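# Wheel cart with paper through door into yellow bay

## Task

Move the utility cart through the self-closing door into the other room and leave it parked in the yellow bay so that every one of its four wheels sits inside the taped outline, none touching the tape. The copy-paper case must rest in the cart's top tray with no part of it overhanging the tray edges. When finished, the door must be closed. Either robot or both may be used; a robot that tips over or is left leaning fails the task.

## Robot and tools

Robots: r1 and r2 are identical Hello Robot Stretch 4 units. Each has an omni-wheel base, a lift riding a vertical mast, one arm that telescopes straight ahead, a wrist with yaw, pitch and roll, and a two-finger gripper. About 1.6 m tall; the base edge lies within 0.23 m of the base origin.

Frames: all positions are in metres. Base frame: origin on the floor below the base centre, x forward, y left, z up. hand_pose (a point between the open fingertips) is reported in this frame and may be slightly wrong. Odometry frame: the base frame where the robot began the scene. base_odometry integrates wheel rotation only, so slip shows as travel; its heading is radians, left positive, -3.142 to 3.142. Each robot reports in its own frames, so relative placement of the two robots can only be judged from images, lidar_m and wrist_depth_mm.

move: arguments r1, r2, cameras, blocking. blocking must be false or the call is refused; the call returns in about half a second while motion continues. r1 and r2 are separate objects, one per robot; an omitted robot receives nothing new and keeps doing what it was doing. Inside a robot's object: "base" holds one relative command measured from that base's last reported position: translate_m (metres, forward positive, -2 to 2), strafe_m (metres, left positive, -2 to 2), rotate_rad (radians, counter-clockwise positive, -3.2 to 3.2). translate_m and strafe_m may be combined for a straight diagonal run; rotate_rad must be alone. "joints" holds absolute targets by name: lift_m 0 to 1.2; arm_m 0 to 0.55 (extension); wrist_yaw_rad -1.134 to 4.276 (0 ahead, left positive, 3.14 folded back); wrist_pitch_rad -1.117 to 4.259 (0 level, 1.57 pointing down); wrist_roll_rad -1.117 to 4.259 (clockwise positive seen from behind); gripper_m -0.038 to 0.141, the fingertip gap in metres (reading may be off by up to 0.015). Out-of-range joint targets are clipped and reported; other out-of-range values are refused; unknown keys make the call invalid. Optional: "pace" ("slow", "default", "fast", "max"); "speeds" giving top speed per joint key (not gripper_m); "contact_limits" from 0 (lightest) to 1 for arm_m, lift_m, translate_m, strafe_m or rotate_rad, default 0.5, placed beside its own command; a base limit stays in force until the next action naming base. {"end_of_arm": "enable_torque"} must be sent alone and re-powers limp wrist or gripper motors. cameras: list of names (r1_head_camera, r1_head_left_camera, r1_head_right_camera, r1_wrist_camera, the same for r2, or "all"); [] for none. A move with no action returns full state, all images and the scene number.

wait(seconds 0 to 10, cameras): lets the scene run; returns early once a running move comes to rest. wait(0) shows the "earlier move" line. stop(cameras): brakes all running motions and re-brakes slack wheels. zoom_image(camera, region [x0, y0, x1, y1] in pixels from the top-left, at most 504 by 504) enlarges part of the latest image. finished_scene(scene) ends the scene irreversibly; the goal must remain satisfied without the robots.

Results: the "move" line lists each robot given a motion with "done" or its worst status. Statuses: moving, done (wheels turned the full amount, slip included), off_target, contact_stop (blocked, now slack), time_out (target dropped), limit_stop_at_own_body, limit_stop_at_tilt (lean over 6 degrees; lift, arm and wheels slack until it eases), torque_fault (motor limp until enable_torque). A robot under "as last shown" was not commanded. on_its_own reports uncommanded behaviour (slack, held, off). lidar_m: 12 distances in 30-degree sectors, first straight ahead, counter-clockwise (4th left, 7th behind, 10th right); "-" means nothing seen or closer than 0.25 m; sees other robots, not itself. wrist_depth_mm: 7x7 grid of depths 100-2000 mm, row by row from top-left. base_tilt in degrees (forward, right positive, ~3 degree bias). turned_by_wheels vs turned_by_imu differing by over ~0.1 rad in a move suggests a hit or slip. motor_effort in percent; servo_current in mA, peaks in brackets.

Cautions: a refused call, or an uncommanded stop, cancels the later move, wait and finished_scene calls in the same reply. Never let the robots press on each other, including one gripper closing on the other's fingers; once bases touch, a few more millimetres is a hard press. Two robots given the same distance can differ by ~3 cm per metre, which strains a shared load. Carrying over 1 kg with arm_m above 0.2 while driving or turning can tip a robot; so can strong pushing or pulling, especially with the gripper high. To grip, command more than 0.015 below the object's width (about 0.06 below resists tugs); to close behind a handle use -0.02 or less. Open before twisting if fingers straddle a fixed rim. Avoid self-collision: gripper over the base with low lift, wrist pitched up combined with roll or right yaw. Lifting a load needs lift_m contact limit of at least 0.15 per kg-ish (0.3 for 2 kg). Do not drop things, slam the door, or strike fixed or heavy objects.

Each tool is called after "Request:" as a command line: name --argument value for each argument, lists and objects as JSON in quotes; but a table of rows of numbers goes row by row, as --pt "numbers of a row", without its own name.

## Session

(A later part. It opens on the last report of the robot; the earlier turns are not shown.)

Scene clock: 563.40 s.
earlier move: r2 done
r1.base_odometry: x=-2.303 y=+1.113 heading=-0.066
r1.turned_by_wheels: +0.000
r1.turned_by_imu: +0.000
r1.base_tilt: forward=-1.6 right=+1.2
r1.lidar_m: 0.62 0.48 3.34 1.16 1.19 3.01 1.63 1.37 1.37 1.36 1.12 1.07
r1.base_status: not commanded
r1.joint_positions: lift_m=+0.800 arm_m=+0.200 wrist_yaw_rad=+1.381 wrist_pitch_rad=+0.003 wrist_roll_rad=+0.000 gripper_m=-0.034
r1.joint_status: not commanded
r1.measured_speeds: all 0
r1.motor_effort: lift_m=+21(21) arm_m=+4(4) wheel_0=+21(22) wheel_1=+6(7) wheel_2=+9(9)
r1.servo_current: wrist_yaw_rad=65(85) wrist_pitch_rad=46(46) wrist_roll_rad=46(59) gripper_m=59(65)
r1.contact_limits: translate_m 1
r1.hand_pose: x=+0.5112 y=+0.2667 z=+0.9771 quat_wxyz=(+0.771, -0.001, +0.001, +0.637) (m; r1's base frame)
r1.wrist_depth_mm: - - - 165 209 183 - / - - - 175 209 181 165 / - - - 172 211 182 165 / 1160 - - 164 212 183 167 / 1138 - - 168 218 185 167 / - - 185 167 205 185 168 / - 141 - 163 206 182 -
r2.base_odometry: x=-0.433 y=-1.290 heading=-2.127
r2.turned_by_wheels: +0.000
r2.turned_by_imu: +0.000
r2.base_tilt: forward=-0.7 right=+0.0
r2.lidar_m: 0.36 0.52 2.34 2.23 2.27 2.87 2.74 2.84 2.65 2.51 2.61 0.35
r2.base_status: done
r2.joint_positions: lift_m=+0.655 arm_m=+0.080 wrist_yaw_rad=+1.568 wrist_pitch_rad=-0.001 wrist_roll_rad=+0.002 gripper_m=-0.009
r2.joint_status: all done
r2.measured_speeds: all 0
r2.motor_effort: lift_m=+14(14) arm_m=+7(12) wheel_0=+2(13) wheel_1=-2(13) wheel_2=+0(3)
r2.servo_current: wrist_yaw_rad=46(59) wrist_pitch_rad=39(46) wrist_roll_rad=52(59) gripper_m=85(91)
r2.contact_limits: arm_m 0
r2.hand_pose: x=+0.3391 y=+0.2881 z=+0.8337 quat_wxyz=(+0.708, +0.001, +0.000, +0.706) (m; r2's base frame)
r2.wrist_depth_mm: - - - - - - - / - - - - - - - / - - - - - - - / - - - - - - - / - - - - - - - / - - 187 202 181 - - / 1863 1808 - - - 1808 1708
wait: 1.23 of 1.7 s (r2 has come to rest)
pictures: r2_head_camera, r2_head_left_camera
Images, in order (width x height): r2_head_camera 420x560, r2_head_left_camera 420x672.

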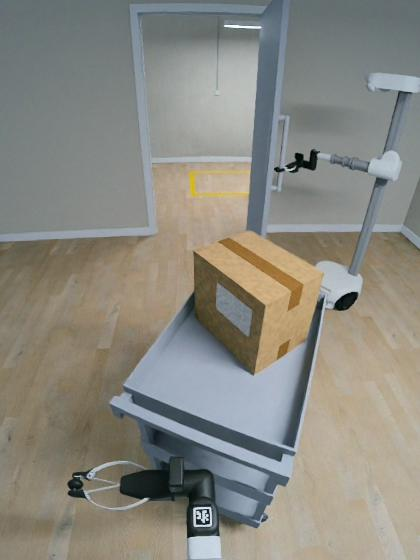

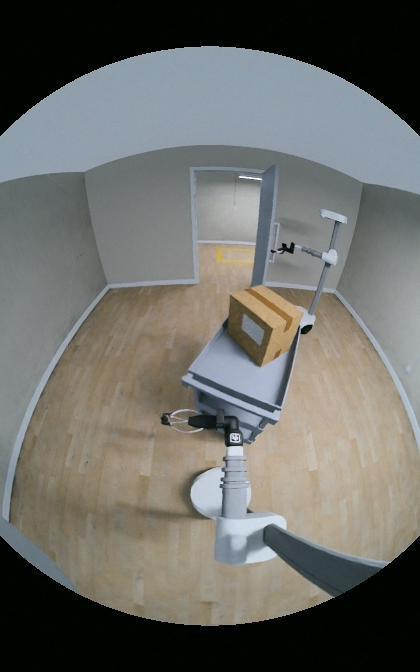

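Request:
move --blocking false --r2 '{"base":{"strafe_m":-0.13},"joints":{"arm_m":0.1},"contact_limits":{"arm_m":0.0}}'

Request:
wait --seconds 1.7

Request:
move --blocking false --r2 '{"base":{"translate_m":0.15},"pace":"slow"}'

Request:
wait --seconds 2.5 --cameras '["r2_head_camera","r2_head_left_camera"]'

Scene clock: 570.47 s.
move: r2 moving
r1: as last shown
r1.lidar_m: 0.66 0.48 3.35 1.18 1.20 3.06 1.63 1.37 1.38 1.35 1.13 1.06
r1.motor_effort: lift_m=+21(21) arm_m=+4(4) wheel_0=+21(22) wheel_1=+7(7) wheel_2=+9(9)
r1.servo_current: wrist_yaw_rad=59(78) wrist_pitch_rad=39(46) wrist_roll_rad=59(59) gripper_m=59(65)
r1.contact_limits: translate_m 1
r1.wrist_depth_mm: - - - 165 208 183 - / - - - 174 209 181 165 / - - - 172 211 182 166 / 1182 - - 164 212 183 167 / 1160 - - 168 217 185 168 / - - 185 167 206 186 168 / - 141 - 164 208 182 -
r2.base_odometry: x=-0.464 y=-1.270 heading=-2.127
r2.turned_by_wheels: +0.000
r2.turned_by_imu: +0.000
r2.base_tilt: forward=-0.7 right=+0.1
r2.lidar_m: 0.36 0.50 2.38 2.27 2.33 2.87 2.73 2.82 2.60 2.48 2.57 0.32
r2.base_status: strafe_m moving
r2.joint_positions: lift_m=+0.655 arm_m=+0.100 wrist_yaw_rad=+1.568 wrist_pitch_rad=-0.001 wrist_roll_rad=+0.002 gripper_m=-0.009
r2.joint_status: arm_m moving
r2.measured_speeds: translate_m=+0.000 strafe_m=-0.142 rotate_rad=-0.002 lift_m=+0.000 arm_m=+0.000 wrist_yaw_rad=+0.000 wrist_pitch_rad=+0.000 wrist_roll_rad=+0.000
r2.motor_effort: lift_m=+14(14) arm_m=+6(10) wheel_0=+8(12) wheel_1=-11(12) wheel_2=+1(1)
r2.servo_current: wrist_yaw_rad=46(52) wrist_pitch_rad=46(46) wrist_roll_rad=52(59) gripper_m=78(85)
r2.contact_limits: arm_m 0
r2.hand_pose: x=+0.3590 y=+0.2881 z=+0.8337 quat_wxyz=(+0.708, +0.001, +0.000, +0.706) (m; r2's base frame)
r2.wrist_depth_mm: - - - - - - - / - - - - - - - / - - - - - - - / - - - - - - - / - - - - - - - / - - 187 202 180 - - / 1983 1808 - - - 1808 1756
pictures: none

Scene clock: 571.60 s.
earlier move: r2 done
r1.base_odometry: x=-2.303 y=+1.113 heading=-0.066
r1.turned_by_wheels: +0.000
r1.turned_by_imu: +0.000
r1.base_tilt: forward=-1.6 right=+1.2
r1.lidar_m: 0.62 0.50 3.34 1.13 1.18 3.02 1.64 1.37 1.37 1.33 1.14 1.07
r1.base_status: not commanded
r1.joint_positions: lift_m=+0.800 arm_m=+0.200 wrist_yaw_rad=+1.381 wrist_pitch_rad=+0.003 wrist_roll_rad=+0.000 gripper_m=-0.034
r1.joint_status: not commanded
r1.measured_speeds: all 0
r1.motor_effort: lift_m=+21(21) arm_m=+4(4) wheel_0=+21(22) wheel_1=+6(7) wheel_2=+9(9)
r1.servo_current: wrist_yaw_rad=72(85) wrist_pitch_rad=39(52) wrist_roll_rad=39(72) gripper_m=52(65)
r1.contact_limits: translate_m 1
r1.hand_pose: x=+0.5112 y=+0.2667 z=+0.9771 quat_wxyz=(+0.771, -0.001, +0.001, +0.637) (m; r1's base frame)
r1.wrist_depth_mm: - - - 165 208 183 - / - - - 175 209 181 165 / - - - 172 211 182 166 / 1160 - - 164 213 183 167 / 1098 - - 168 218 185 167 / - - 185 167 206 186 167 / - 141 - 164 207 183 -
r2.base_odometry: x=-0.544 y=-1.221 heading=-2.127
r2.turned_by_wheels: +0.000
r2.turned_by_imu: +0.001
r2.base_tilt: forward=-0.7 right=+0.0
r2.lidar_m: 0.37 0.47 2.45 2.36 2.42 2.87 2.74 2.82 2.50 2.39 2.46 0.35
r2.base_status: done
r2.joint_positions: lift_m=+0.655 arm_m=+0.100 wrist_yaw_rad=+1.572 wrist_pitch_rad=-0.001 wrist_roll_rad=+0.002 gripper_m=-0.009
r2.joint_status: all done
r2.measured_speeds: all 0
r2.motor_effort: lift_m=+16(16) arm_m=+7(10) wheel_0=+5(16) wheel_1=-1(12) wheel_2=+0(1)
r2.servo_current: wrist_yaw_rad=46(52) wrist_pitch_rad=39(46) wrist_roll_rad=46(59) gripper_m=85(85)
r2.contact_limits: arm_m 0
r2.hand_pose: x=+0.3579 y=+0.2885 z=+0.8336 quat_wxyz=(+0.707, +0.001, +0.000, +0.707) (m; r2's base frame)
r2.wrist_depth_mm: - - - - - - - / - - - - - - - / - - - - - - - / - - - - - - - / - - - - - - - / - - 187 202 180 - 197 / 1808 1808 - - - 1808 1808
wait: 1.13 of 1.7 s (r2 has come to rest)
pictures: none

Scene clock: 572.10 s.
move: r2 moving
r1: as last shown
r1.lidar_m: 0.63 0.49 3.35 1.12 1.16 3.03 1.64 1.38 1.36 1.36 1.12 1.06
r1.motor_effort: lift_m=+21(21) arm_m=+4(4) wheel_0=+22(22) wheel_1=+6(7) wheel_2=+9(9)
r1.servo_current: wrist_yaw_rad=72(78) wrist_pitch_rad=46(46) wrist_roll_rad=59(59) gripper_m=59(72)
r1.contact_limits: translate_m 1
r1.wrist_depth_mm: - - - 165 208 183 - / - - - 174 208 181 166 / - - - 172 211 182 166 / 1138 - - 164 213 183 167 / 1118 - - 169 218 184 167 / - - 185 167 206 185 168 / - 141 - 163 208 181 -
r2.base_odometry: x=-0.550 y=-1.231 heading=-2.126
r2.turned_by_wheels: +0.000
r2.turned_by_imu: +0.001
r2.base_tilt: forward=-0.7 right=+0.1
r2.lidar_m: 0.38 0.47 2.50 2.35 2.41 2.89 2.76 2.85 2.50 2.38 2.47 0.34
r2.base_status: translate_m moving
r2.joint_positions: lift_m=+0.655 arm_m=+0.100 wrist_yaw_rad=+1.572 wrist_pitch_rad=-0.001 wrist_roll_rad=+0.002 gripper_m=-0.009
r2.joint_status: not commanded
r2.measured_speeds: translate_m=+0.050 strafe_m=+0.000 rotate_rad=+0.002 lift_m=+0.000 arm_m=+0.000 wrist_yaw_rad=+0.000 wrist_pitch_rad=+0.000 wrist_roll_rad=+0.000
r2.motor_effort: lift_m=+16(16) arm_m=+7(8) wheel_0=+9(12) wheel_1=+7(8) wheel_2=-11(13)
r2.servo_current: wrist_yaw_rad=52(52) wrist_pitch_rad=46(46) wrist_roll_rad=46(59) gripper_m=72(85)
r2.contact_limits: arm_m 0
r2.hand_pose: x=+0.3579 y=+0.2885 z=+0.8336 quat_wxyz=(+0.707, +0.001, +0.000, +0.707) (m; r2's base frame)
r2.wrist_depth_mm: - - - - - - - / - - - - - - - / - - - - - - - / - - - - - - - / - - - - - - 178 / - - 187 203 180 - 198 / 1921 1808 - - - 1756 1756
pictures: none

Scene clock: 574.37 s.
earlier move: r2 done
r1.base_odometry: x=-2.303 y=+1.113 heading=-0.066
r1.turned_by_wheels: +0.000
r1.turned_by_imu: +0.000
r1.base_tilt: forward=-1.6 right=+1.2
r1.lidar_m: 0.63 0.51 3.34 1.06 1.55 3.03 1.63 1.38 1.37 1.34 1.11 1.09
r1.base_status: not commanded
r1.joint_positions: lift_m=+0.800 arm_m=+0.200 wrist_yaw_rad=+1.381 wrist_pitch_rad=+0.003 wrist_roll_rad=+0.000 gripper_m=-0.034
r1.joint_status: not commanded
r1.measured_speeds: all 0
r1.motor_effort: lift_m=+21(21) arm_m=+4(4) wheel_0=+22(22) wheel_1=+7(7) wheel_2=+9(9)
r1.servo_current: wrist_yaw_rad=72(91) wrist_pitch_rad=46(52) wrist_roll_rad=52(65) gripper_m=59(72)
r1.contact_limits: translate_m 1
r1.hand_pose: x=+0.5112 y=+0.2667 z=+0.9771 quat_wxyz=(+0.771, -0.001, +0.001, +0.637) (m; r1's base frame)
r1.wrist_depth_mm: - - - 166 208 183 - / - - - 174 209 181 165 / - - - 172 211 182 166 / 1098 1336 - 164 211 183 167 / 1098 1118 - 168 217 185 167 / - - 182 168 205 186 168 / - 140 - 164 206 182 -
r2.base_odometry: x=-0.623 y=-1.348 heading=-2.127
r2.turned_by_wheels: +0.000
r2.turned_by_imu: +0.000
r2.base_tilt: forward=-0.7 right=+0.1
r2.lidar_m: 0.38 0.48 2.48 2.37 2.45 3.02 2.89 3.00 2.50 2.37 2.44 0.36
r2.base_status: done
r2.joint_positions: lift_m=+0.655 arm_m=+0.100 wrist_yaw_rad=+1.572 wrist_pitch_rad=-0.001 wrist_roll_rad=+0.002 gripper_m=-0.009
r2.joint_status: not commanded
r2.measured_speeds: all 0
r2.motor_effort: lift_m=+16(16) arm_m=+7(8) wheel_0=+4(13) wheel_1=+4(8) wheel_2=-6(13)
r2.servo_current: wrist_yaw_rad=46(59) wrist_pitch_rad=39(46) wrist_roll_rad=59(59) gripper_m=91(91)
r2.contact_limits: arm_m 0
r2.hand_pose: x=+0.3579 y=+0.2885 z=+0.8336 quat_wxyz=(+0.707, +0.001, +0.000, +0.707) (m; r2's base frame)
r2.wrist_depth_mm: - - - - - - - / - - - - - - - / - - - - - - - / - - - - - - - / - - - - - 174 - / - - 187 203 181 216 - / 1921 1756 - - - 1756 -
wait: 2.27 of 2.5 s (r2 has come to rest)
pictures: r2_head_camera, r2_head_left_camera
Images, in order (width x height): r2_head_camera 420x560, r2_head_left_camera 420x672.

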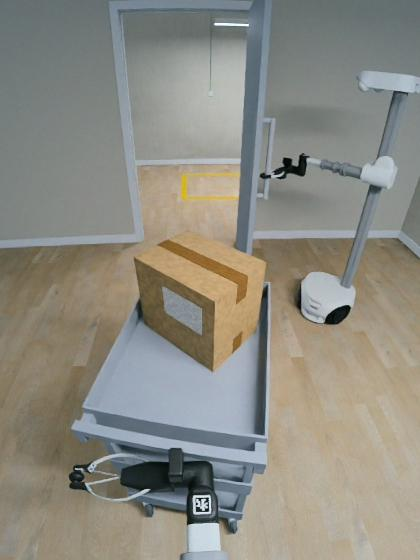

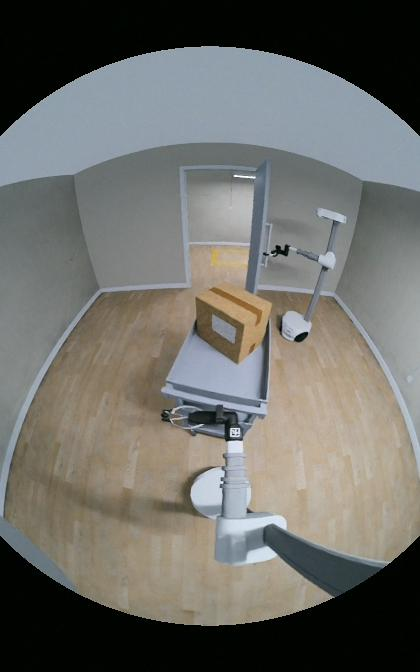

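Request:
move --blocking false --r2 '{"base":{"translate_m":0.22},"pace":"slow"}'

Request:
wait --seconds 3.2 --cameras '["r2_head_camera","r2_head_left_camera"]'

Scene clock: 579.67 s.
move: r2 moving
r1: as last shown
r1.lidar_m: 0.63 0.50 3.35 1.02 1.54 3.03 1.64 1.36 1.37 1.35 1.12 1.04
r1.servo_current: wrist_yaw_rad=65(78) wrist_pitch_rad=46(46) wrist_roll_rad=59(59) gripper_m=46(65)
r1.contact_limits: translate_m 1
r1.wrist_depth_mm: - - - 165 208 183 - / - - - 174 208 181 166 / - - - 172 211 183 166 / 1098 1205 - 165 213 183 167 / 1060 1118 - 168 217 184 167 / - - 183 167 206 185 168 / - 141 - 163 206 182 -
r2.base_odometry: x=-0.629 y=-1.359 heading=-2.126
r2.turned_by_wheels: +0.000
r2.turned_by_imu: +0.001
r2.base_tilt: forward=-0.7 right=+0.1
r2.lidar_m: 0.39 0.49 2.46 2.36 2.45 3.03 2.90 3.02 2.48 2.38 2.48 0.35
r2.base_status: translate_m moving
r2.joint_positions: lift_m=+0.655 arm_m=+0.100 wrist_yaw_rad=+1.572 wrist_pitch_rad=-0.001 wrist_roll_rad=+0.002 gripper_m=-0.009
r2.joint_status: not commanded
r2.measured_speeds: translate_m=+0.048 strafe_m=+0.000 rotate_rad=-0.001 lift_m=+0.000 arm_m=+0.000 wrist_yaw_rad=+0.000 wrist_pitch_rad=+0.000 wrist_roll_rad=+0.000
r2.motor_effort: lift_m=+16(16) arm_m=+7(8) wheel_0=+6(9) wheel_1=+6(9) wheel_2=-11(12)
r2.servo_current: wrist_yaw_rad=39(52) wrist_pitch_rad=33(46) wrist_roll_rad=59(59) gripper_m=72(85)
r2.contact_limits: arm_m 0
r2.hand_pose: x=+0.3579 y=+0.2885 z=+0.8336 quat_wxyz=(+0.707, +0.001, +0.000, +0.707) (m; r2's base frame)
r2.wrist_depth_mm: - - - - - - - / - - - - - - - / - - - - - - - / - - - - - - - / - - - - - 165 - / - - 187 202 181 215 - / 1863 1808 - - - - -
pictures: none

Scene clock: 582.63 s.
earlier move: r2 done
r1.base_odometry: x=-2.303 y=+1.113 heading=-0.066
r1.turned_by_wheels: +0.000
r1.turned_by_imu: +0.000
r1.base_tilt: forward=-1.6 right=+1.2
r1.lidar_m: 0.65 0.53 1.07 0.95 1.62 3.06 1.65 1.37 1.36 1.33 1.13 1.06
r1.base_status: not commanded
r1.joint_positions: lift_m=+0.800 arm_m=+0.200 wrist_yaw_rad=+1.381 wrist_pitch_rad=+0.003 wrist_roll_rad=+0.000 gripper_m=-0.034
r1.joint_status: not commanded
r1.measured_speeds: all 0
r1.motor_effort: lift_m=+21(21) arm_m=+4(4) wheel_0=+21(22) wheel_1=+7(7) wheel_2=+9(9)
r1.servo_current: wrist_yaw_rad=59(85) wrist_pitch_rad=39(52) wrist_roll_rad=46(72) gripper_m=59(65)
r1.contact_limits: translate_m 1
r1.hand_pose: x=+0.5112 y=+0.2667 z=+0.9771 quat_wxyz=(+0.771, -0.001, +0.001, +0.637) (m; r1's base frame)
r1.wrist_depth_mm: - - - 166 209 183 - / - - - 174 208 181 165 / - - - 172 210 182 166 / - 1060 1098 165 213 183 167 / 1464 1025 1078 168 218 184 167 / - 866 183 167 205 185 168 / - 141 162 163 207 182 -
r2.base_odometry: x=-0.739 y=-1.535 heading=-2.126
r2.turned_by_wheels: +0.000
r2.turned_by_imu: +0.001
r2.base_tilt: forward=-0.7 right=+0.0
r2.lidar_m: 0.40 0.47 2.49 2.37 2.48 3.22 3.11 3.21 2.47 2.37 2.44 0.40
r2.base_status: done
r2.joint_positions: lift_m=+0.655 arm_m=+0.100 wrist_yaw_rad=+1.572 wrist_pitch_rad=-0.001 wrist_roll_rad=+0.002 gripper_m=-0.009
r2.joint_status: not commanded
r2.measured_speeds: all 0
r2.motor_effort: lift_m=+16(16) arm_m=+7(8) wheel_0=+5(12) wheel_1=+5(9) wheel_2=-6(12)
r2.servo_current: wrist_yaw_rad=46(59) wrist_pitch_rad=39(46) wrist_roll_rad=46(59) gripper_m=78(85)
r2.contact_limits: arm_m 0
r2.hand_pose: x=+0.3579 y=+0.2885 z=+0.8336 quat_wxyz=(+0.707, +0.001, +0.000, +0.707) (m; r2's base frame)
r2.wrist_depth_mm: - - - - - - - / - - - - - - - / - - - - - - - / - - - - - - - / - - - - 166 158 - / - - 187 202 176 - - / 1863 1756 - - - - -
wait: 2.97 of 3.2 s (r2 has come to rest)
pictures: r2_head_camera, r2_head_left_camera
Images, in order (width x height): r2_head_camera 420x560, r2_head_left_camera 420x672.

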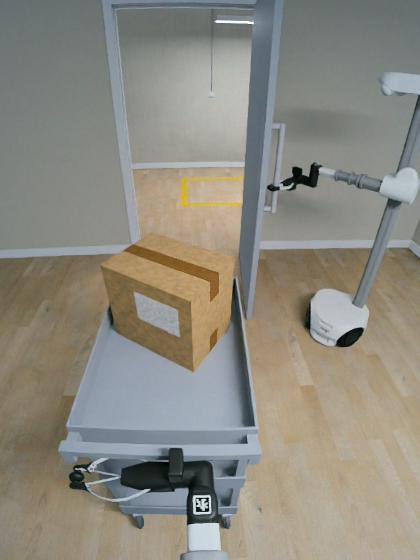

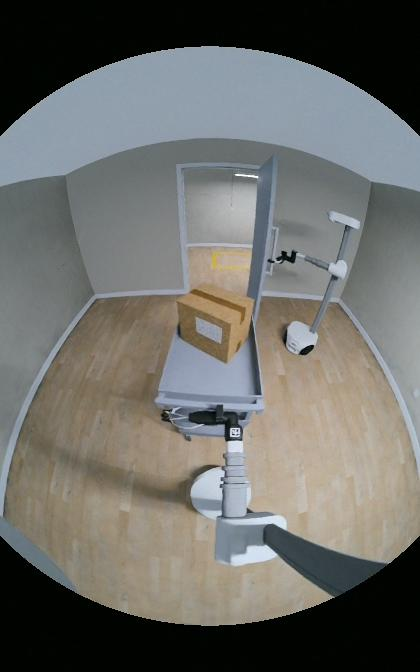

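Request:
move --blocking false --r2 '{"base":{"translate_m":-0.02,"strafe_m":0.1}}'

Request:
wait --seconds 1.5

Request:
move --blocking false --r2 '{"base":{"rotate_rad":0.05}}'

Request:
wait --seconds 1

Request:
move --blocking false --r2 '{"base":{"translate_m":0.7},"pace":"slow"}'

Request:
wait --seconds 4 --cameras '["r2_head_camera"]'

Request:
wait --seconds 4 --cameras '["r2_head_camera","r2_head_left_camera"]'

Scene clock: 595.03 s.
move: r2 moving
r1: as last shown
r1.lidar_m: 0.63 0.52 1.12 0.95 1.66 3.00 1.67 1.38 1.37 1.32 1.12 1.08
r1.servo_current: wrist_yaw_rad=65(72) wrist_pitch_rad=46(46) wrist_roll_rad=39(65) gripper_m=59(65)
r1.contact_limits: translate_m 1
r1.wrist_depth_mm: - - - 165 208 183 - / - - - 174 209 181 165 / - - - 172 211 182 166 / - 1025 1118 164 213 183 167 / 1499 1008 1078 168 218 184 167 / - 866 182 168 206 185 168 / - 141 162 164 207 182 -
r2.base_odometry: x=-0.708 y=-1.547 heading=-2.126
r2.turned_by_wheels: +0.001
r2.turned_by_imu: +0.001
r2.base_tilt: forward=-0.6 right=+0.1
r2.lidar_m: 0.39 0.46 2.44 2.32 2.45 3.21 3.12 3.21 2.54 2.40 2.51 0.40
r2.base_status: translate_m moving; strafe_m moving
r2.joint_positions: lift_m=+0.655 arm_m=+0.100 wrist_yaw_rad=+1.572 wrist_pitch_rad=-0.001 wrist_roll_rad=+0.002 gripper_m=-0.009
r2.joint_status: not commanded
r2.measured_speeds: translate_m=-0.026 strafe_m=+0.125 rotate_rad=+0.002 lift_m=+0.000 arm_m=+0.000 wrist_yaw_rad=+0.000 wrist_pitch_rad=+0.000 wrist_roll_rad=+0.000
r2.motor_effort: lift_m=+16(16) arm_m=+7(7) wheel_0=-9(13) wheel_1=+11(11) wheel_2=+7(8)
r2.servo_current: wrist_yaw_rad=39(59) wrist_pitch_rad=39(46) wrist_roll_rad=46(52) gripper_m=85(85)
r2.contact_limits: arm_m 0
r2.hand_pose: x=+0.3579 y=+0.2885 z=+0.8336 quat_wxyz=(+0.707, +0.001, +0.000, +0.707) (m; r2's base frame)
r2.wrist_depth_mm: - - - - - - - / - - - - - - - / - - - - - - - / - - - - - - - / - - - - 171 137 - / - - 187 202 177 - - / 1863 1808 - - - - -
pictures: none

Scene clock: 596.07 s.
earlier move: r2 done
r1.base_odometry: x=-2.303 y=+1.113 heading=-0.066
r1.turned_by_wheels: +0.000
r1.turned_by_imu: +0.000
r1.base_tilt: forward=-1.5 right=+1.2
r1.lidar_m: 0.63 0.50 1.07 0.94 1.72 3.03 1.66 1.37 1.35 1.38 1.12 1.05
r1.base_status: not commanded
r1.joint_positions: lift_m=+0.800 arm_m=+0.200 wrist_yaw_rad=+1.381 wrist_pitch_rad=+0.003 wrist_roll_rad=+0.000 gripper_m=-0.034
r1.joint_status: not commanded
r1.measured_speeds: all 0
r1.motor_effort: lift_m=+21(21) arm_m=+4(4) wheel_0=+21(22) wheel_1=+7(7) wheel_2=+9(9)
r1.servo_current: wrist_yaw_rad=59(91) wrist_pitch_rad=39(52) wrist_roll_rad=39(65) gripper_m=59(65)
r1.contact_limits: translate_m 1
r1.hand_pose: x=+0.5112 y=+0.2667 z=+0.9771 quat_wxyz=(+0.771, -0.001, +0.001, +0.637) (m; r1's base frame)
r1.wrist_depth_mm: - - - 166 208 183 - / - - - 174 208 181 165 / - - - 172 211 182 166 / - 1042 1078 164 213 183 167 / 1618 1008 1098 168 217 184 167 / 1618 878 183 167 206 186 168 / 1618 141 162 164 206 181 -
r2.base_odometry: x=-0.643 y=-1.570 heading=-2.126
r2.turned_by_wheels: +0.000
r2.turned_by_imu: +0.000
r2.base_tilt: forward=-0.6 right=+0.0
r2.lidar_m: 0.40 0.46 2.37 2.28 2.36 3.18 3.07 3.21 2.61 2.47 2.56 0.40
r2.base_status: done
r2.joint_positions: lift_m=+0.655 arm_m=+0.100 wrist_yaw_rad=+1.572 wrist_pitch_rad=-0.001 wrist_roll_rad=+0.002 gripper_m=-0.009
r2.joint_status: not commanded
r2.measured_speeds: all 0
r2.motor_effort: lift_m=+16(16) arm_m=+7(7) wheel_0=-2(13) wheel_1=+4(11) wheel_2=+5(8)
r2.servo_current: wrist_yaw_rad=59(65) wrist_pitch_rad=46(46) wrist_roll_rad=46(65) gripper_m=78(85)
r2.contact_limits: arm_m 0
r2.hand_pose: x=+0.3579 y=+0.2885 z=+0.8336 quat_wxyz=(+0.707, +0.001, +0.000, +0.707) (m; r2's base frame)
r2.wrist_depth_mm: - - - - - - - / - - - - - - - / - - - - - - - / - - - - - - - / - - - - - 146 - / - - 187 202 180 135 - / 1808 1808 - - - 135 -
wait: 1.03 of 1.5 s (r2 has come to rest)
pictures: none

Scene clock: 596.57 s.
move: r2 moving
r1: as last shown
r1.base_tilt: forward=-1.6 right=+1.2
r1.lidar_m: 0.64 0.49 1.08 0.95 1.72 3.04 1.67 1.37 1.38 1.34 1.11 1.05
r1.motor_effort: lift_m=+21(21) arm_m=+4(4) wheel_0=+22(22) wheel_1=+6(7) wheel_2=+9(9)
r1.servo_current: wrist_yaw_rad=59(85) wrist_pitch_rad=46(52) wrist_roll_rad=39(59) gripper_m=59(65)
r1.contact_limits: translate_m 1
r1.wrist_depth_mm: - - - 166 208 183 - / - - - 174 209 181 165 / - - - 172 211 183 166 / - 1042 1098 164 212 184 167 / 1499 1008 1078 168 217 185 167 / 1618 878 182 167 206 185 168 / 1537 141 162 164 208 182 -
r2.base_odometry: x=-0.643 y=-1.570 heading=-2.077
r2.turned_by_wheels: +0.049
r2.turned_by_imu: +0.048
r2.base_tilt: forward=-0.7 right=+0.0
r2.lidar_m: 0.39 0.50 2.36 2.25 2.40 3.18 3.12 3.23 2.57 2.48 2.61 0.40
r2.base_status: rotate_rad moving
r2.joint_positions: lift_m=+0.655 arm_m=+0.100 wrist_yaw_rad=+1.572 wrist_pitch_rad=-0.001 wrist_roll_rad=+0.002 gripper_m=-0.009
r2.joint_status: not commanded
r2.measured_speeds: all 0
r2.motor_effort: lift_m=+16(16) arm_m=+7(7) wheel_0=+0(9) wheel_1=-6(7) wheel_2=-5(7)
r2.servo_current: wrist_yaw_rad=46(59) wrist_pitch_rad=46(46) wrist_roll_rad=52(59) gripper_m=78(85)
r2.contact_limits: arm_m 0
r2.hand_pose: x=+0.3579 y=+0.2885 z=+0.8336 quat_wxyz=(+0.707, +0.001, +0.000, +0.707) (m; r2's base frame)
r2.wrist_depth_mm: - - - - - - - / - - - - - - - / - - - - - - - / - - - - - - - / - - - - - - - / - - 187 203 180 136 - / 1863 1756 - - - 123 -
pictures: none

Scene clock: 596.67 s.
earlier move: r2 done
r1.base_odometry: x=-2.303 y=+1.113 heading=-0.066
r1.turned_by_wheels: +0.000
r1.turned_by_imu: +0.000
r1.base_tilt: forward=-1.6 right=+1.2
r1.lidar_m: 0.64 0.50 1.10 0.95 1.74 3.05 1.65 1.39 1.37 1.35 1.13 1.08
r1.base_status: not commanded
r1.joint_positions: lift_m=+0.800 arm_m=+0.200 wrist_yaw_rad=+1.381 wrist_pitch_rad=+0.003 wrist_roll_rad=+0.000 gripper_m=-0.034
r1.joint_status: not commanded
r1.measured_speeds: all 0
r1.motor_effort: lift_m=+21(21) arm_m=+4(4) wheel_0=+21(22) wheel_1=+7(7) wheel_2=+9(9)
r1.servo_current: wrist_yaw_rad=59(85) wrist_pitch_rad=39(52) wrist_roll_rad=46(59) gripper_m=65(65)
r1.contact_limits: translate_m 1
r1.hand_pose: x=+0.5112 y=+0.2667 z=+0.9771 quat_wxyz=(+0.771, -0.001, +0.001, +0.637) (m; r1's base frame)
r1.wrist_depth_mm: - - - 166 208 183 - / - - - 175 209 181 165 / - - - 172 211 182 166 / - 1025 1098 164 213 183 167 / 1499 1025 1098 168 218 185 167 / 1618 866 182 167 205 185 168 / 1576 141 162 164 207 181 -
r2.base_odometry: x=-0.643 y=-1.570 heading=-2.077
r2.turned_by_wheels: +0.000
r2.turned_by_imu: +0.000
r2.base_tilt: forward=-0.7 right=+0.1
r2.lidar_m: 0.40 0.49 2.36 2.25 2.41 3.21 3.11 3.23 2.56 2.43 2.62 0.41
r2.base_status: done
r2.joint_positions: lift_m=+0.655 arm_m=+0.100 wrist_yaw_rad=+1.572 wrist_pitch_rad=-0.001 wrist_roll_rad=+0.002 gripper_m=-0.009
r2.joint_status: not commanded
r2.measured_speeds: all 0
r2.motor_effort: lift_m=+16(16) arm_m=+7(7) wheel_0=-2(9) wheel_1=-4(7) wheel_2=-6(7)
r2.servo_current: wrist_yaw_rad=59(59) wrist_pitch_rad=39(46) wrist_roll_rad=52(59) gripper_m=72(85)
r2.contact_limits: arm_m 0
r2.hand_pose: x=+0.3579 y=+0.2885 z=+0.8336 quat_wxyz=(+0.707, +0.001, +0.000, +0.707) (m; r2's base frame)
r2.wrist_depth_mm: - - - - - - - / - - - - - - - / - - - - - - - / - - - - - - - / - - - - - - - / - - 187 202 180 136 - / 1921 1808 - - - 123 -
wait: 0.10 of 1 s (r2 has come to rest)
pictures: none

Scene clock: 597.17 s.
move: r2 moving
r1: as last shown
r1.lidar_m: 0.64 0.48 1.06 0.95 1.75 3.01 1.66 1.38 1.38 1.34 1.11 1.04
r1.motor_effort: lift_m=+21(21) arm_m=+4(4) wheel_0=+22(22) wheel_1=+7(7) wheel_2=+9(9)
r1.servo_current: wrist_yaw_rad=78(78) wrist_pitch_rad=46(52) wrist_roll_rad=52(65) gripper_m=59(65)
r1.contact_limits: translate_m 1
r1.wrist_depth_mm: - - - 166 208 183 - / - - - 174 210 181 165 / - - - 172 211 183 166 / - 1042 1078 164 213 183 167 / 1537 1025 1078 168 217 183 167 / 1618 866 182 167 206 186 168 / 1576 141 161 163 207 182 -
r2.base_odometry: x=-0.649 y=-1.581 heading=-2.077
r2.turned_by_wheels: +0.000
r2.turned_by_imu: +0.000
r2.base_tilt: forward=-0.7 right=+0.1
r2.lidar_m: 0.39 0.49 2.33 2.28 2.41 3.21 3.14 3.23 2.57 2.47 2.59 0.41
r2.base_status: translate_m moving
r2.joint_positions: lift_m=+0.655 arm_m=+0.100 wrist_yaw_rad=+1.572 wrist_pitch_rad=-0.001 wrist_roll_rad=+0.002 gripper_m=-0.009
r2.joint_status: not commanded
r2.measured_speeds: translate_m=+0.048 strafe_m=+0.000 rotate_rad=-0.001 lift_m=+0.000 arm_m=+0.000 wrist_yaw_rad=+0.000 wrist_pitch_rad=+0.000 wrist_roll_rad=+0.000
r2.motor_effort: lift_m=+16(16) arm_m=+7(7) wheel_0=+5(9) wheel_1=+5(6) wheel_2=-9(11)
r2.servo_current: wrist_yaw_rad=46(52) wrist_pitch_rad=39(39) wrist_roll_rad=39(52) gripper_m=72(85)
r2.contact_limits: arm_m 0
r2.hand_pose: x=+0.3579 y=+0.2885 z=+0.8336 quat_wxyz=(+0.707, +0.001, +0.000, +0.707) (m; r2's base frame)
r2.wrist_depth_mm: - - - - - - - / - - - - - - - / - - - - - - - / - - - - - - - / - - - - - 136 - / - - 187 202 180 116 - / 1921 1808 - - - 114 -
pictures: none

Scene clock: 601.17 s.
earlier move: r2 moving
r1.base_odometry: x=-2.303 y=+1.113 heading=-0.066
r1.turned_by_wheels: +0.000
r1.turned_by_imu: +0.000
r1.base_tilt: forward=-1.6 right=+1.2
r1.lidar_m: 0.64 0.49 0.96 1.03 4.67 3.02 1.64 1.38 1.35 1.35 1.12 1.09
r1.base_status: not commanded
r1.joint_positions: lift_m=+0.800 arm_m=+0.200 wrist_yaw_rad=+1.381 wrist_pitch_rad=+0.003 wrist_roll_rad=+0.000 gripper_m=-0.034
r1.joint_status: not commanded
r1.measured_speeds: all 0
r1.motor_effort: lift_m=+21(21) arm_m=+4(4) wheel_0=+21(22) wheel_1=+7(7) wheel_2=+9(9)
r1.servo_current: wrist_yaw_rad=59(111) wrist_pitch_rad=46(52) wrist_roll_rad=46(78) gripper_m=65(72)
r1.contact_limits: translate_m 1
r1.hand_pose: x=+0.5112 y=+0.2667 z=+0.9771 quat_wxyz=(+0.771, -0.001, +0.001, +0.637) (m; r1's base frame)
r1.wrist_depth_mm: - - - 166 209 183 - / - - - 174 210 182 165 / - - - 172 212 183 166 / - - - 164 213 183 167 / - 1336 917 168 217 185 167 / - - 180 168 205 185 168 / - 156 162 163 207 181 -
r2.base_odometry: x=-0.837 y=-1.920 heading=-2.076
r2.turned_by_wheels: +0.000
r2.turned_by_imu: +0.002
r2.base_tilt: forward=-0.7 right=+0.0
r2.lidar_m: 0.39 0.45 2.33 2.25 2.38 3.36 3.57 3.44 2.59 2.48 1.44 0.41
r2.base_status: translate_m moving
r2.joint_positions: lift_m=+0.655 arm_m=+0.100 wrist_yaw_rad=+1.573 wrist_pitch_rad=-0.001 wrist_roll_rad=+0.002 gripper_m=-0.009
r2.joint_status: not commanded
r2.measured_speeds: translate_m=+0.100 strafe_m=+0.000 rotate_rad=+0.003 lift_m=+0.000 arm_m=+0.000 wrist_yaw_rad=+0.000 wrist_pitch_rad=+0.000 wrist_roll_rad=+0.000
r2.motor_effort: lift_m=+16(16) arm_m=+7(7) wheel_0=+3(14) wheel_1=+5(10) wheel_2=-8(12)
r2.servo_current: wrist_yaw_rad=39(65) wrist_pitch_rad=33(46) wrist_roll_rad=46(65) gripper_m=78(85)
r2.contact_limits: arm_m 0
r2.hand_pose: x=+0.3575 y=+0.2886 z=+0.8336 quat_wxyz=(+0.706, +0.001, +0.000, +0.708) (m; r2's base frame)
r2.wrist_depth_mm: - - - - - - - / - - - - - - - / - - - - - - - / - - - - - - - / - - - - 170 135 - / - - 187 202 156 - - / 1921 1661 1756 - 162 - -
wait: 4.00 s; no rest
pictures: r2_head_camera
Images, in order (width x height): r2_head_camera 420x560.

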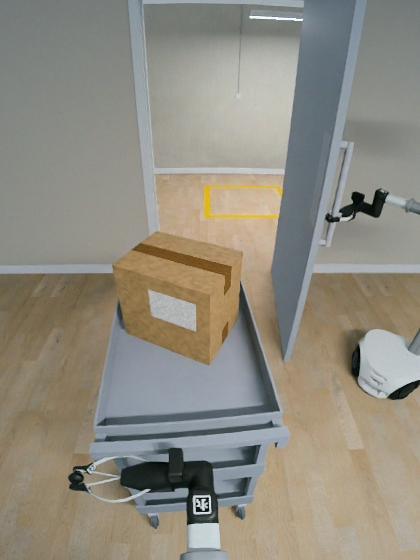

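Scene clock: 604.93 s.
earlier move: r2 done
r1.base_odometry: x=-2.303 y=+1.113 heading=-0.066
r1.turned_by_wheels: +0.000
r1.turned_by_imu: +0.000
r1.base_tilt: forward=-1.6 right=+1.2
r1.lidar_m: 0.64 0.49 1.01 1.22 4.66 3.06 1.64 1.35 1.38 1.35 1.13 1.07
r1.base_status: not commanded
r1.joint_positions: lift_m=+0.800 arm_m=+0.200 wrist_yaw_rad=+1.381 wrist_pitch_rad=+0.003 wrist_roll_rad=+0.000 gripper_m=-0.034
r1.joint_status: not commanded
r1.measured_speeds: all 0
r1.motor_effort: lift_m=+21(21) arm_m=+4(4) wheel_0=+21(22) wheel_1=+7(7) wheel_2=+9(9)
r1.servo_current: wrist_yaw_rad=72(111) wrist_pitch_rad=46(52) wrist_roll_rad=52(78) gripper_m=65(72)
r1.contact_limits: translate_m 1
r1.hand_pose: x=+0.5112 y=+0.2667 z=+0.9771 quat_wxyz=(+0.771, -0.001, +0.001, +0.637) (m; r1's base frame)
r1.wrist_depth_mm: - - - 165 209 183 - / - - - 175 209 181 165 / - - - 172 211 183 166 / - - - 164 212 184 167 / - 1308 1098 167 218 184 167 / - - 184 168 205 185 168 / - 156 182 164 207 181 -
r2.base_odometry: x=-0.982 y=-2.183 heading=-2.076
r2.turned_by_wheels: +0.000
r2.turned_by_imu: +0.001
r2.base_tilt: forward=-0.7 right=+0.1
r2.lidar_m: 0.42 0.44 2.30 2.25 2.38 3.29 3.86 3.44 2.60 2.50 1.19 0.47
r2.base_status: done
r2.joint_positions: lift_m=+0.655 arm_m=+0.100 wrist_yaw_rad=+1.573 wrist_pitch_rad=-0.001 wrist_roll_rad=+0.002 gripper_m=-0.009
r2.joint_status: not commanded
r2.measured_speeds: all 0
r2.motor_effort: lift_m=+16(16) arm_m=+7(7) wheel_0=+3(14) wheel_1=+7(10) wheel_2=-5(12)
r2.servo_current: wrist_yaw_rad=59(65) wrist_pitch_rad=39(46) wrist_roll_rad=46(65) gripper_m=78(85)
r2.contact_limits: arm_m 0
r2.hand_pose: x=+0.3575 y=+0.2886 z=+0.8336 quat_wxyz=(+0.706, +0.001, +0.000, +0.708) (m; r2's base frame)
r2.wrist_depth_mm: - - - - - - - / - - - - - - - / - - - - - - - / - - - - - - - / - - - - 140 162 - / - - 187 195 146 - - / 1921 1863 1756 - - - -
wait: 3.77 of 4 s (r2 has come to rest)
pictures: r2_head_camera, r2_head_left_camera
Images, in order (width x height): r2_head_camera 420x560, r2_head_left_camera 420x672.

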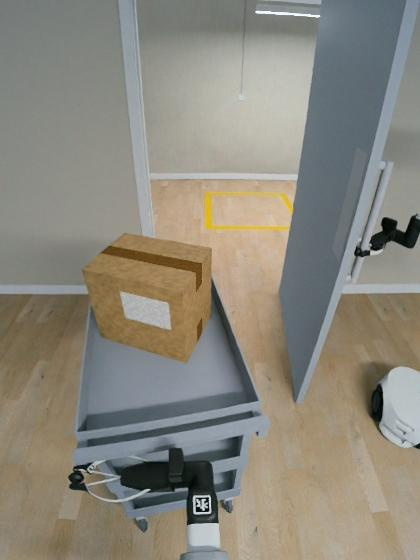

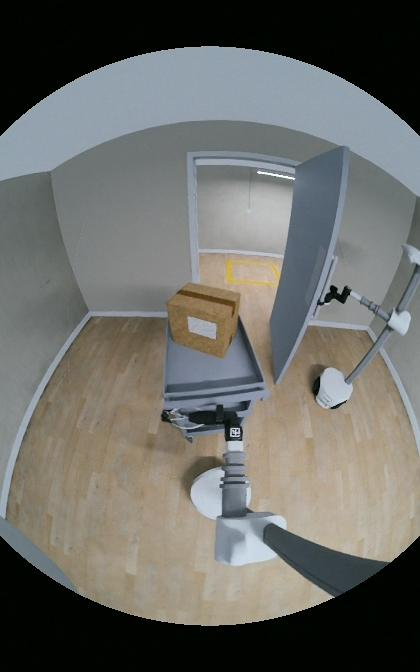

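Request:
move --blocking false --r2 '{"base":{"translate_m":-0.07}}'

Request:
wait --seconds 1

Request:
move --blocking false --r2 '{"base":{"strafe_m":0.32}}'

Request:
wait --seconds 2

Request:
move --blocking false --r2 '{"base":{"translate_m":0.2},"pace":"slow"}'

Request:
wait --seconds 3 --cameras '["r2_head_camera"]'

Scene clock: 619.97 s.
move: r2 moving
r1: as last shown
r1.lidar_m: 0.66 0.51 1.01 1.21 4.67 3.02 1.65 1.37 1.39 1.35 1.12 1.07
r1.servo_current: wrist_yaw_rad=65(78) wrist_pitch_rad=39(46) wrist_roll_rad=26(59) gripper_m=59(65)
r1.contact_limits: translate_m 1
r1.wrist_depth_mm: - - - 166 208 183 - / - - - 174 209 181 165 / - - - 172 211 182 166 / - - - 164 212 183 167 / - - 1138 168 218 184 167 / - - 184 168 206 186 168 / - 156 183 164 206 182 -
r2.base_odometry: x=-0.967 y=-2.156 heading=-2.077
r2.turned_by_wheels: +0.000
r2.turned_by_imu: +0.000
r2.base_tilt: forward=-0.7 right=+0.0
r2.lidar_m: 0.41 0.48 2.32 2.24 2.34 3.34 3.84 3.43 2.56 2.50 1.23 0.50
r2.base_status: translate_m moving
r2.joint_positions: lift_m=+0.655 arm_m=+0.100 wrist_yaw_rad=+1.573 wrist_pitch_rad=-0.001 wrist_roll_rad=+0.002 gripper_m=-0.009
r2.joint_status: not commanded
r2.measured_speeds: translate_m=-0.121 strafe_m=-0.001 rotate_rad=+0.000 lift_m=+0.000 arm_m=+0.000 wrist_yaw_rad=+0.000 wrist_pitch_rad=+0.000 wrist_roll_rad=+0.000
r2.motor_effort: lift_m=+16(16) arm_m=+7(7) wheel_0=-9(9) wheel_1=-7(9) wheel_2=+12(12)
r2.servo_current: wrist_yaw_rad=46(59) wrist_pitch_rad=39(46) wrist_roll_rad=59(59) gripper_m=72(78)
r2.contact_limits: arm_m 0
r2.hand_pose: x=+0.3575 y=+0.2886 z=+0.8336 quat_wxyz=(+0.706, +0.001, +0.000, +0.708) (m; r2's base frame)
r2.wrist_depth_mm: - - - - - - - / - - - - - - - / - - - - - - - / - - - - - - - / - - - - 204 135 - / - - 187 202 182 130 - / 1863 1756 - - - 210 -
pictures: none

Scene clock: 620.80 s.
earlier move: r2 done
r1.base_odometry: x=-2.303 y=+1.113 heading=-0.066
r1.turned_by_wheels: +0.000
r1.turned_by_imu: +0.000
r1.base_tilt: forward=-1.6 right=+1.2
r1.lidar_m: 0.64 0.49 0.98 1.24 4.65 3.00 1.65 1.37 1.35 1.35 1.13 1.05
r1.base_status: not commanded
r1.joint_positions: lift_m=+0.800 arm_m=+0.200 wrist_yaw_rad=+1.381 wrist_pitch_rad=+0.003 wrist_roll_rad=+0.000 gripper_m=-0.034
r1.joint_status: not commanded
r1.measured_speeds: all 0
r1.motor_effort: lift_m=+21(21) arm_m=+4(4) wheel_0=+21(22) wheel_1=+7(7) wheel_2=+9(9)
r1.servo_current: wrist_yaw_rad=59(85) wrist_pitch_rad=46(52) wrist_roll_rad=59(65) gripper_m=59(65)
r1.contact_limits: translate_m 1
r1.hand_pose: x=+0.5112 y=+0.2667 z=+0.9771 quat_wxyz=(+0.771, -0.001, +0.001, +0.637) (m; r1's base frame)
r1.wrist_depth_mm: - - - 166 209 183 - / - - - 174 209 181 165 / - - - 172 211 183 166 / - - - 164 212 183 167 / - - 1118 168 219 184 168 / - - 185 168 206 185 168 / - 156 182 163 207 182 -
r2.base_odometry: x=-0.948 y=-2.121 heading=-2.077
r2.turned_by_wheels: +0.000
r2.turned_by_imu: +0.000
r2.base_tilt: forward=-0.7 right=+0.1
r2.lidar_m: 0.46 0.50 2.33 2.26 2.38 3.31 3.79 3.45 2.59 2.48 1.24 0.55
r2.base_status: done
r2.joint_positions: lift_m=+0.655 arm_m=+0.100 wrist_yaw_rad=+1.573 wrist_pitch_rad=-0.001 wrist_roll_rad=+0.002 gripper_m=-0.009
r2.joint_status: not commanded
r2.measured_speeds: all 0
r2.motor_effort: lift_m=+16(16) arm_m=+7(7) wheel_0=-2(9) wheel_1=-4(9) wheel_2=+2(12)
r2.servo_current: wrist_yaw_rad=39(59) wrist_pitch_rad=39(46) wrist_roll_rad=39(65) gripper_m=72(85)
r2.contact_limits: arm_m 0
r2.hand_pose: x=+0.3575 y=+0.2886 z=+0.8336 quat_wxyz=(+0.706, +0.001, +0.000, +0.708) (m; r2's base frame)
r2.wrist_depth_mm: - - - - - - - / - - - - - - - / - - - - - - - / - - - - - - - / - - - - - 191 - / - - 187 202 181 197 200 / 1921 1808 - - - 1863 1576
wait: 0.83 of 1 s (r2 has come to rest)
pictures: none

Scene clock: 621.30 s.
move: r2 moving
r1: as last shown
r1.lidar_m: 0.64 0.50 0.99 1.27 4.65 3.04 1.62 1.37 1.38 1.37 1.13 1.04
r1.motor_effort: lift_m=+21(21) arm_m=+4(4) wheel_0=+22(22) wheel_1=+6(7) wheel_2=+9(9)
r1.servo_current: wrist_yaw_rad=78(78) wrist_pitch_rad=46(52) wrist_roll_rad=46(46) gripper_m=59(65)
r1.contact_limits: translate_m 1
r1.wrist_depth_mm: - - - 165 208 182 - / - - - 174 208 181 165 / - - - 172 211 183 166 / - - - 164 213 184 167 / - - 1160 168 217 185 167 / - - 183 168 206 185 167 / - 156 182 164 206 182 -
r2.base_odometry: x=-0.917 y=-2.139 heading=-2.077
r2.turned_by_wheels: +0.000
r2.turned_by_imu: +0.000
r2.base_tilt: forward=-0.7 right=+0.0
r2.lidar_m: 0.47 0.48 2.31 2.21 2.33 3.28 3.78 3.48 2.61 2.51 1.27 0.50
r2.base_status: strafe_m moving
r2.joint_positions: lift_m=+0.655 arm_m=+0.100 wrist_yaw_rad=+1.573 wrist_pitch_rad=-0.001 wrist_roll_rad=+0.002 gripper_m=-0.009
r2.joint_status: not commanded
r2.measured_speeds: translate_m=+0.000 strafe_m=+0.140 rotate_rad=+0.000 lift_m=+0.000 arm_m=+0.000 wrist_yaw_rad=+0.000 wrist_pitch_rad=+0.000 wrist_roll_rad=+0.000
r2.motor_effort: lift_m=+16(16) arm_m=+7(7) wheel_0=-10(11) wheel_1=+12(12) wheel_2=+0(2)
r2.servo_current: wrist_yaw_rad=39(59) wrist_pitch_rad=39(46) wrist_roll_rad=52(59) gripper_m=78(85)
r2.contact_limits: arm_m 0
r2.hand_pose: x=+0.3576 y=+0.2886 z=+0.8336 quat_wxyz=(+0.706, +0.001, +0.000, +0.708) (m; r2's base frame)
r2.wrist_depth_mm: - - - - - - - / - - - - - - - / - - - - - - - / - - - - - - - / - - - - - 180 - / - - 187 202 181 181 165 / 1863 1808 - - - 1618 1576
pictures: none

Scene clock: 623.20 s.
earlier move: r2 done
r1.base_odometry: x=-2.303 y=+1.113 heading=-0.066
r1.turned_by_wheels: +0.000
r1.turned_by_imu: +0.000
r1.base_tilt: forward=-1.6 right=+1.2
r1.lidar_m: 0.64 0.53 0.99 1.52 4.65 3.03 1.64 1.37 1.37 1.35 1.12 1.04
r1.base_status: not commanded
r1.joint_positions: lift_m=+0.800 arm_m=+0.200 wrist_yaw_rad=+1.381 wrist_pitch_rad=+0.003 wrist_roll_rad=+0.000 gripper_m=-0.034
r1.joint_status: not commanded
r1.measured_speeds: all 0
r1.motor_effort: lift_m=+21(21) arm_m=+4(4) wheel_0=+21(22) wheel_1=+6(7) wheel_2=+9(9)
r1.servo_current: wrist_yaw_rad=59(91) wrist_pitch_rad=39(52) wrist_roll_rad=39(65) gripper_m=59(65)
r1.contact_limits: translate_m 1
r1.hand_pose: x=+0.5112 y=+0.2667 z=+0.9771 quat_wxyz=(+0.771, -0.001, +0.001, +0.637) (m; r1's base frame)
r1.wrist_depth_mm: - - - 165 209 183 - / - - - 174 210 181 165 / - - - 172 211 182 166 / - - - 164 213 184 167 / - - 1464 168 218 183 167 / - - 183 168 205 185 168 / - 156 891 164 206 181 -
r2.base_odometry: x=-0.668 y=-2.276 heading=-2.077
r2.turned_by_wheels: +0.000
r2.turned_by_imu: +0.000
r2.base_tilt: forward=-0.7 right=+0.0
r2.lidar_m: 0.45 2.22 2.00 1.92 2.04 2.86 3.79 3.90 2.92 2.81 1.53 0.48
r2.base_status: done
r2.joint_positions: lift_m=+0.655 arm_m=+0.100 wrist_yaw_rad=+1.573 wrist_pitch_rad=-0.001 wrist_roll_rad=+0.002 gripper_m=-0.009
r2.joint_status: not commanded
r2.measured_speeds: all 0
r2.motor_effort: lift_m=+16(16) arm_m=+7(7) wheel_0=-1(12) wheel_1=+2(13) wheel_2=+0(2)
r2.servo_current: wrist_yaw_rad=46(59) wrist_pitch_rad=46(46) wrist_roll_rad=52(59) gripper_m=72(85)
r2.contact_limits: arm_m 0
r2.hand_pose: x=+0.3576 y=+0.2886 z=+0.8336 quat_wxyz=(+0.706, +0.001, +0.000, +0.708) (m; r2's base frame)
r2.wrist_depth_mm: - - - - - - - / - - - - - - - / - - - - - - - / - - - - - - - / - - - - - - - / - - 182 193 176 - - / 1756 1661 - - - - 1661
wait: 1.90 of 2 s (r2 has come to rest)
pictures: none

Scene clock: 623.70 s.
move: r2 moving
r1: as last shown
r1.lidar_m: 0.64 0.49 0.99 1.50 4.66 3.02 1.66 1.37 1.37 1.35 1.13 1.08
r1.motor_effort: lift_m=+21(21) arm_m=+4(4) wheel_0=+21(22) wheel_1=+7(7) wheel_2=+9(9)
r1.servo_current: wrist_yaw_rad=78(78) wrist_pitch_rad=39(52) wrist_roll_rad=46(65) gripper_m=59(65)
r1.contact_limits: translate_m 1
r1.wrist_depth_mm: - - - 165 208 183 - / - - - 175 209 181 166 / - - - 172 211 182 165 / - - - 164 213 183 167 / - - 1576 168 217 184 167 / - - 183 168 205 185 168 / - 156 917 164 207 182 -
r2.base_odometry: x=-0.674 y=-2.287 heading=-2.076
r2.turned_by_wheels: +0.000
r2.turned_by_imu: +0.000
r2.base_tilt: forward=-0.6 right=+0.1
r2.lidar_m: 0.43 2.19 2.00 1.91 2.02 2.84 3.79 3.88 2.91 2.82 1.51 0.46
r2.base_status: translate_m moving
r2.joint_positions: lift_m=+0.655 arm_m=+0.100 wrist_yaw_rad=+1.573 wrist_pitch_rad=-0.001 wrist_roll_rad=+0.002 gripper_m=-0.009
r2.joint_status: not commanded
r2.measured_speeds: translate_m=+0.048 strafe_m=+0.000 rotate_rad=-0.002 lift_m=+0.000 arm_m=+0.000 wrist_yaw_rad=+0.000 wrist_pitch_rad=+0.000 wrist_roll_rad=+0.000
r2.motor_effort: lift_m=+16(16) arm_m=+7(7) wheel_0=+7(8) wheel_1=+7(8) wheel_2=-10(10)
r2.servo_current: wrist_yaw_rad=39(65) wrist_pitch_rad=46(46) wrist_roll_rad=59(59) gripper_m=85(85)
r2.contact_limits: arm_m 0
r2.hand_pose: x=+0.3576 y=+0.2886 z=+0.8336 quat_wxyz=(+0.706, +0.001, +0.000, +0.708) (m; r2's base frame)
r2.wrist_depth_mm: - - - - - - - / - - - - - - - / - - - - - - - / - - - - - - - / - - - - - - - / - - 181 193 176 - - / 1708 1708 - - - - 1708
pictures: none

Scene clock: 626.47 s.
earlier move: r2 done
r1.base_odometry: x=-2.303 y=+1.113 heading=-0.066
r1.turned_by_wheels: +0.000
r1.turned_by_imu: +0.000
r1.base_tilt: forward=-1.6 right=+1.2
r1.lidar_m: 0.63 0.51 0.99 1.42 4.68 3.03 1.64 1.37 1.36 1.34 1.10 1.06
r1.base_status: not commanded
r1.joint_positions: lift_m=+0.800 arm_m=+0.200 wrist_yaw_rad=+1.381 wrist_pitch_rad=+0.003 wrist_roll_rad=+0.000 gripper_m=-0.034
r1.joint_status: not commanded
r1.measured_speeds: all 0
r1.motor_effort: lift_m=+21(21) arm_m=+4(4) wheel_0=+21(22) wheel_1=+6(7) wheel_2=+9(9)
r1.servo_current: wrist_yaw_rad=65(91) wrist_pitch_rad=46(52) wrist_roll_rad=59(72) gripper_m=65(72)
r1.contact_limits: translate_m 1
r1.hand_pose: x=+0.5112 y=+0.2667 z=+0.9771 quat_wxyz=(+0.771, -0.001, +0.001, +0.637) (m; r1's base frame)
r1.wrist_depth_mm: - - - 166 209 183 - / - - 1430 174 209 181 165 / - - - 173 212 182 166 / - - 1430 164 213 183 167 / - - 1464 169 218 185 167 / - - 184 167 205 185 168 / - 156 182 164 207 182 -
r2.base_odometry: x=-0.765 y=-2.451 heading=-2.076
r2.turned_by_wheels: +0.000
r2.turned_by_imu: +0.001
r2.base_tilt: forward=-0.7 right=+0.1
r2.lidar_m: 0.32 2.02 1.97 1.91 2.03 2.85 4.01 3.90 2.92 2.82 0.43 0.26
r2.base_status: done
r2.joint_positions: lift_m=+0.655 arm_m=+0.100 wrist_yaw_rad=+1.573 wrist_pitch_rad=-0.001 wrist_roll_rad=+0.002 gripper_m=-0.009
r2.joint_status: not commanded
r2.measured_speeds: all 0
r2.motor_effort: lift_m=+16(16) arm_m=+7(7) wheel_0=+6(10) wheel_1=+5(8) wheel_2=-5(10)
r2.servo_current: wrist_yaw_rad=39(65) wrist_pitch_rad=46(46) wrist_roll_rad=46(59) gripper_m=78(85)
r2.contact_limits: arm_m 0
r2.hand_pose: x=+0.3576 y=+0.2886 z=+0.8336 quat_wxyz=(+0.706, +0.001, +0.000, +0.708) (m; r2's base frame)
r2.wrist_depth_mm: - - - - - - - / - - - - - - - / - - - - - - - / - - - - - - - / - - - - - - - / - - 181 193 176 - - / 1756 1661 - - - - 1661
wait: 2.77 of 3 s (r2 has come to rest)
pictures: r2_head_camera
Images, in order (width x height): r2_head_camera 420x560.

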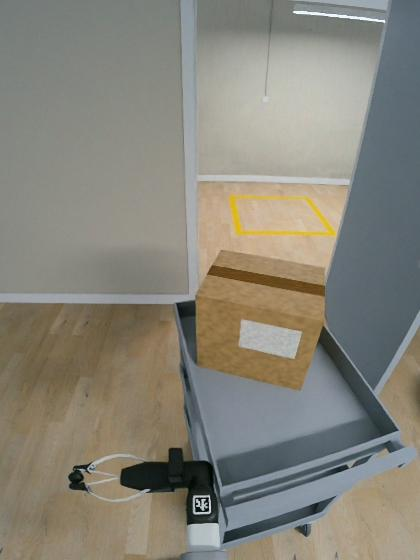

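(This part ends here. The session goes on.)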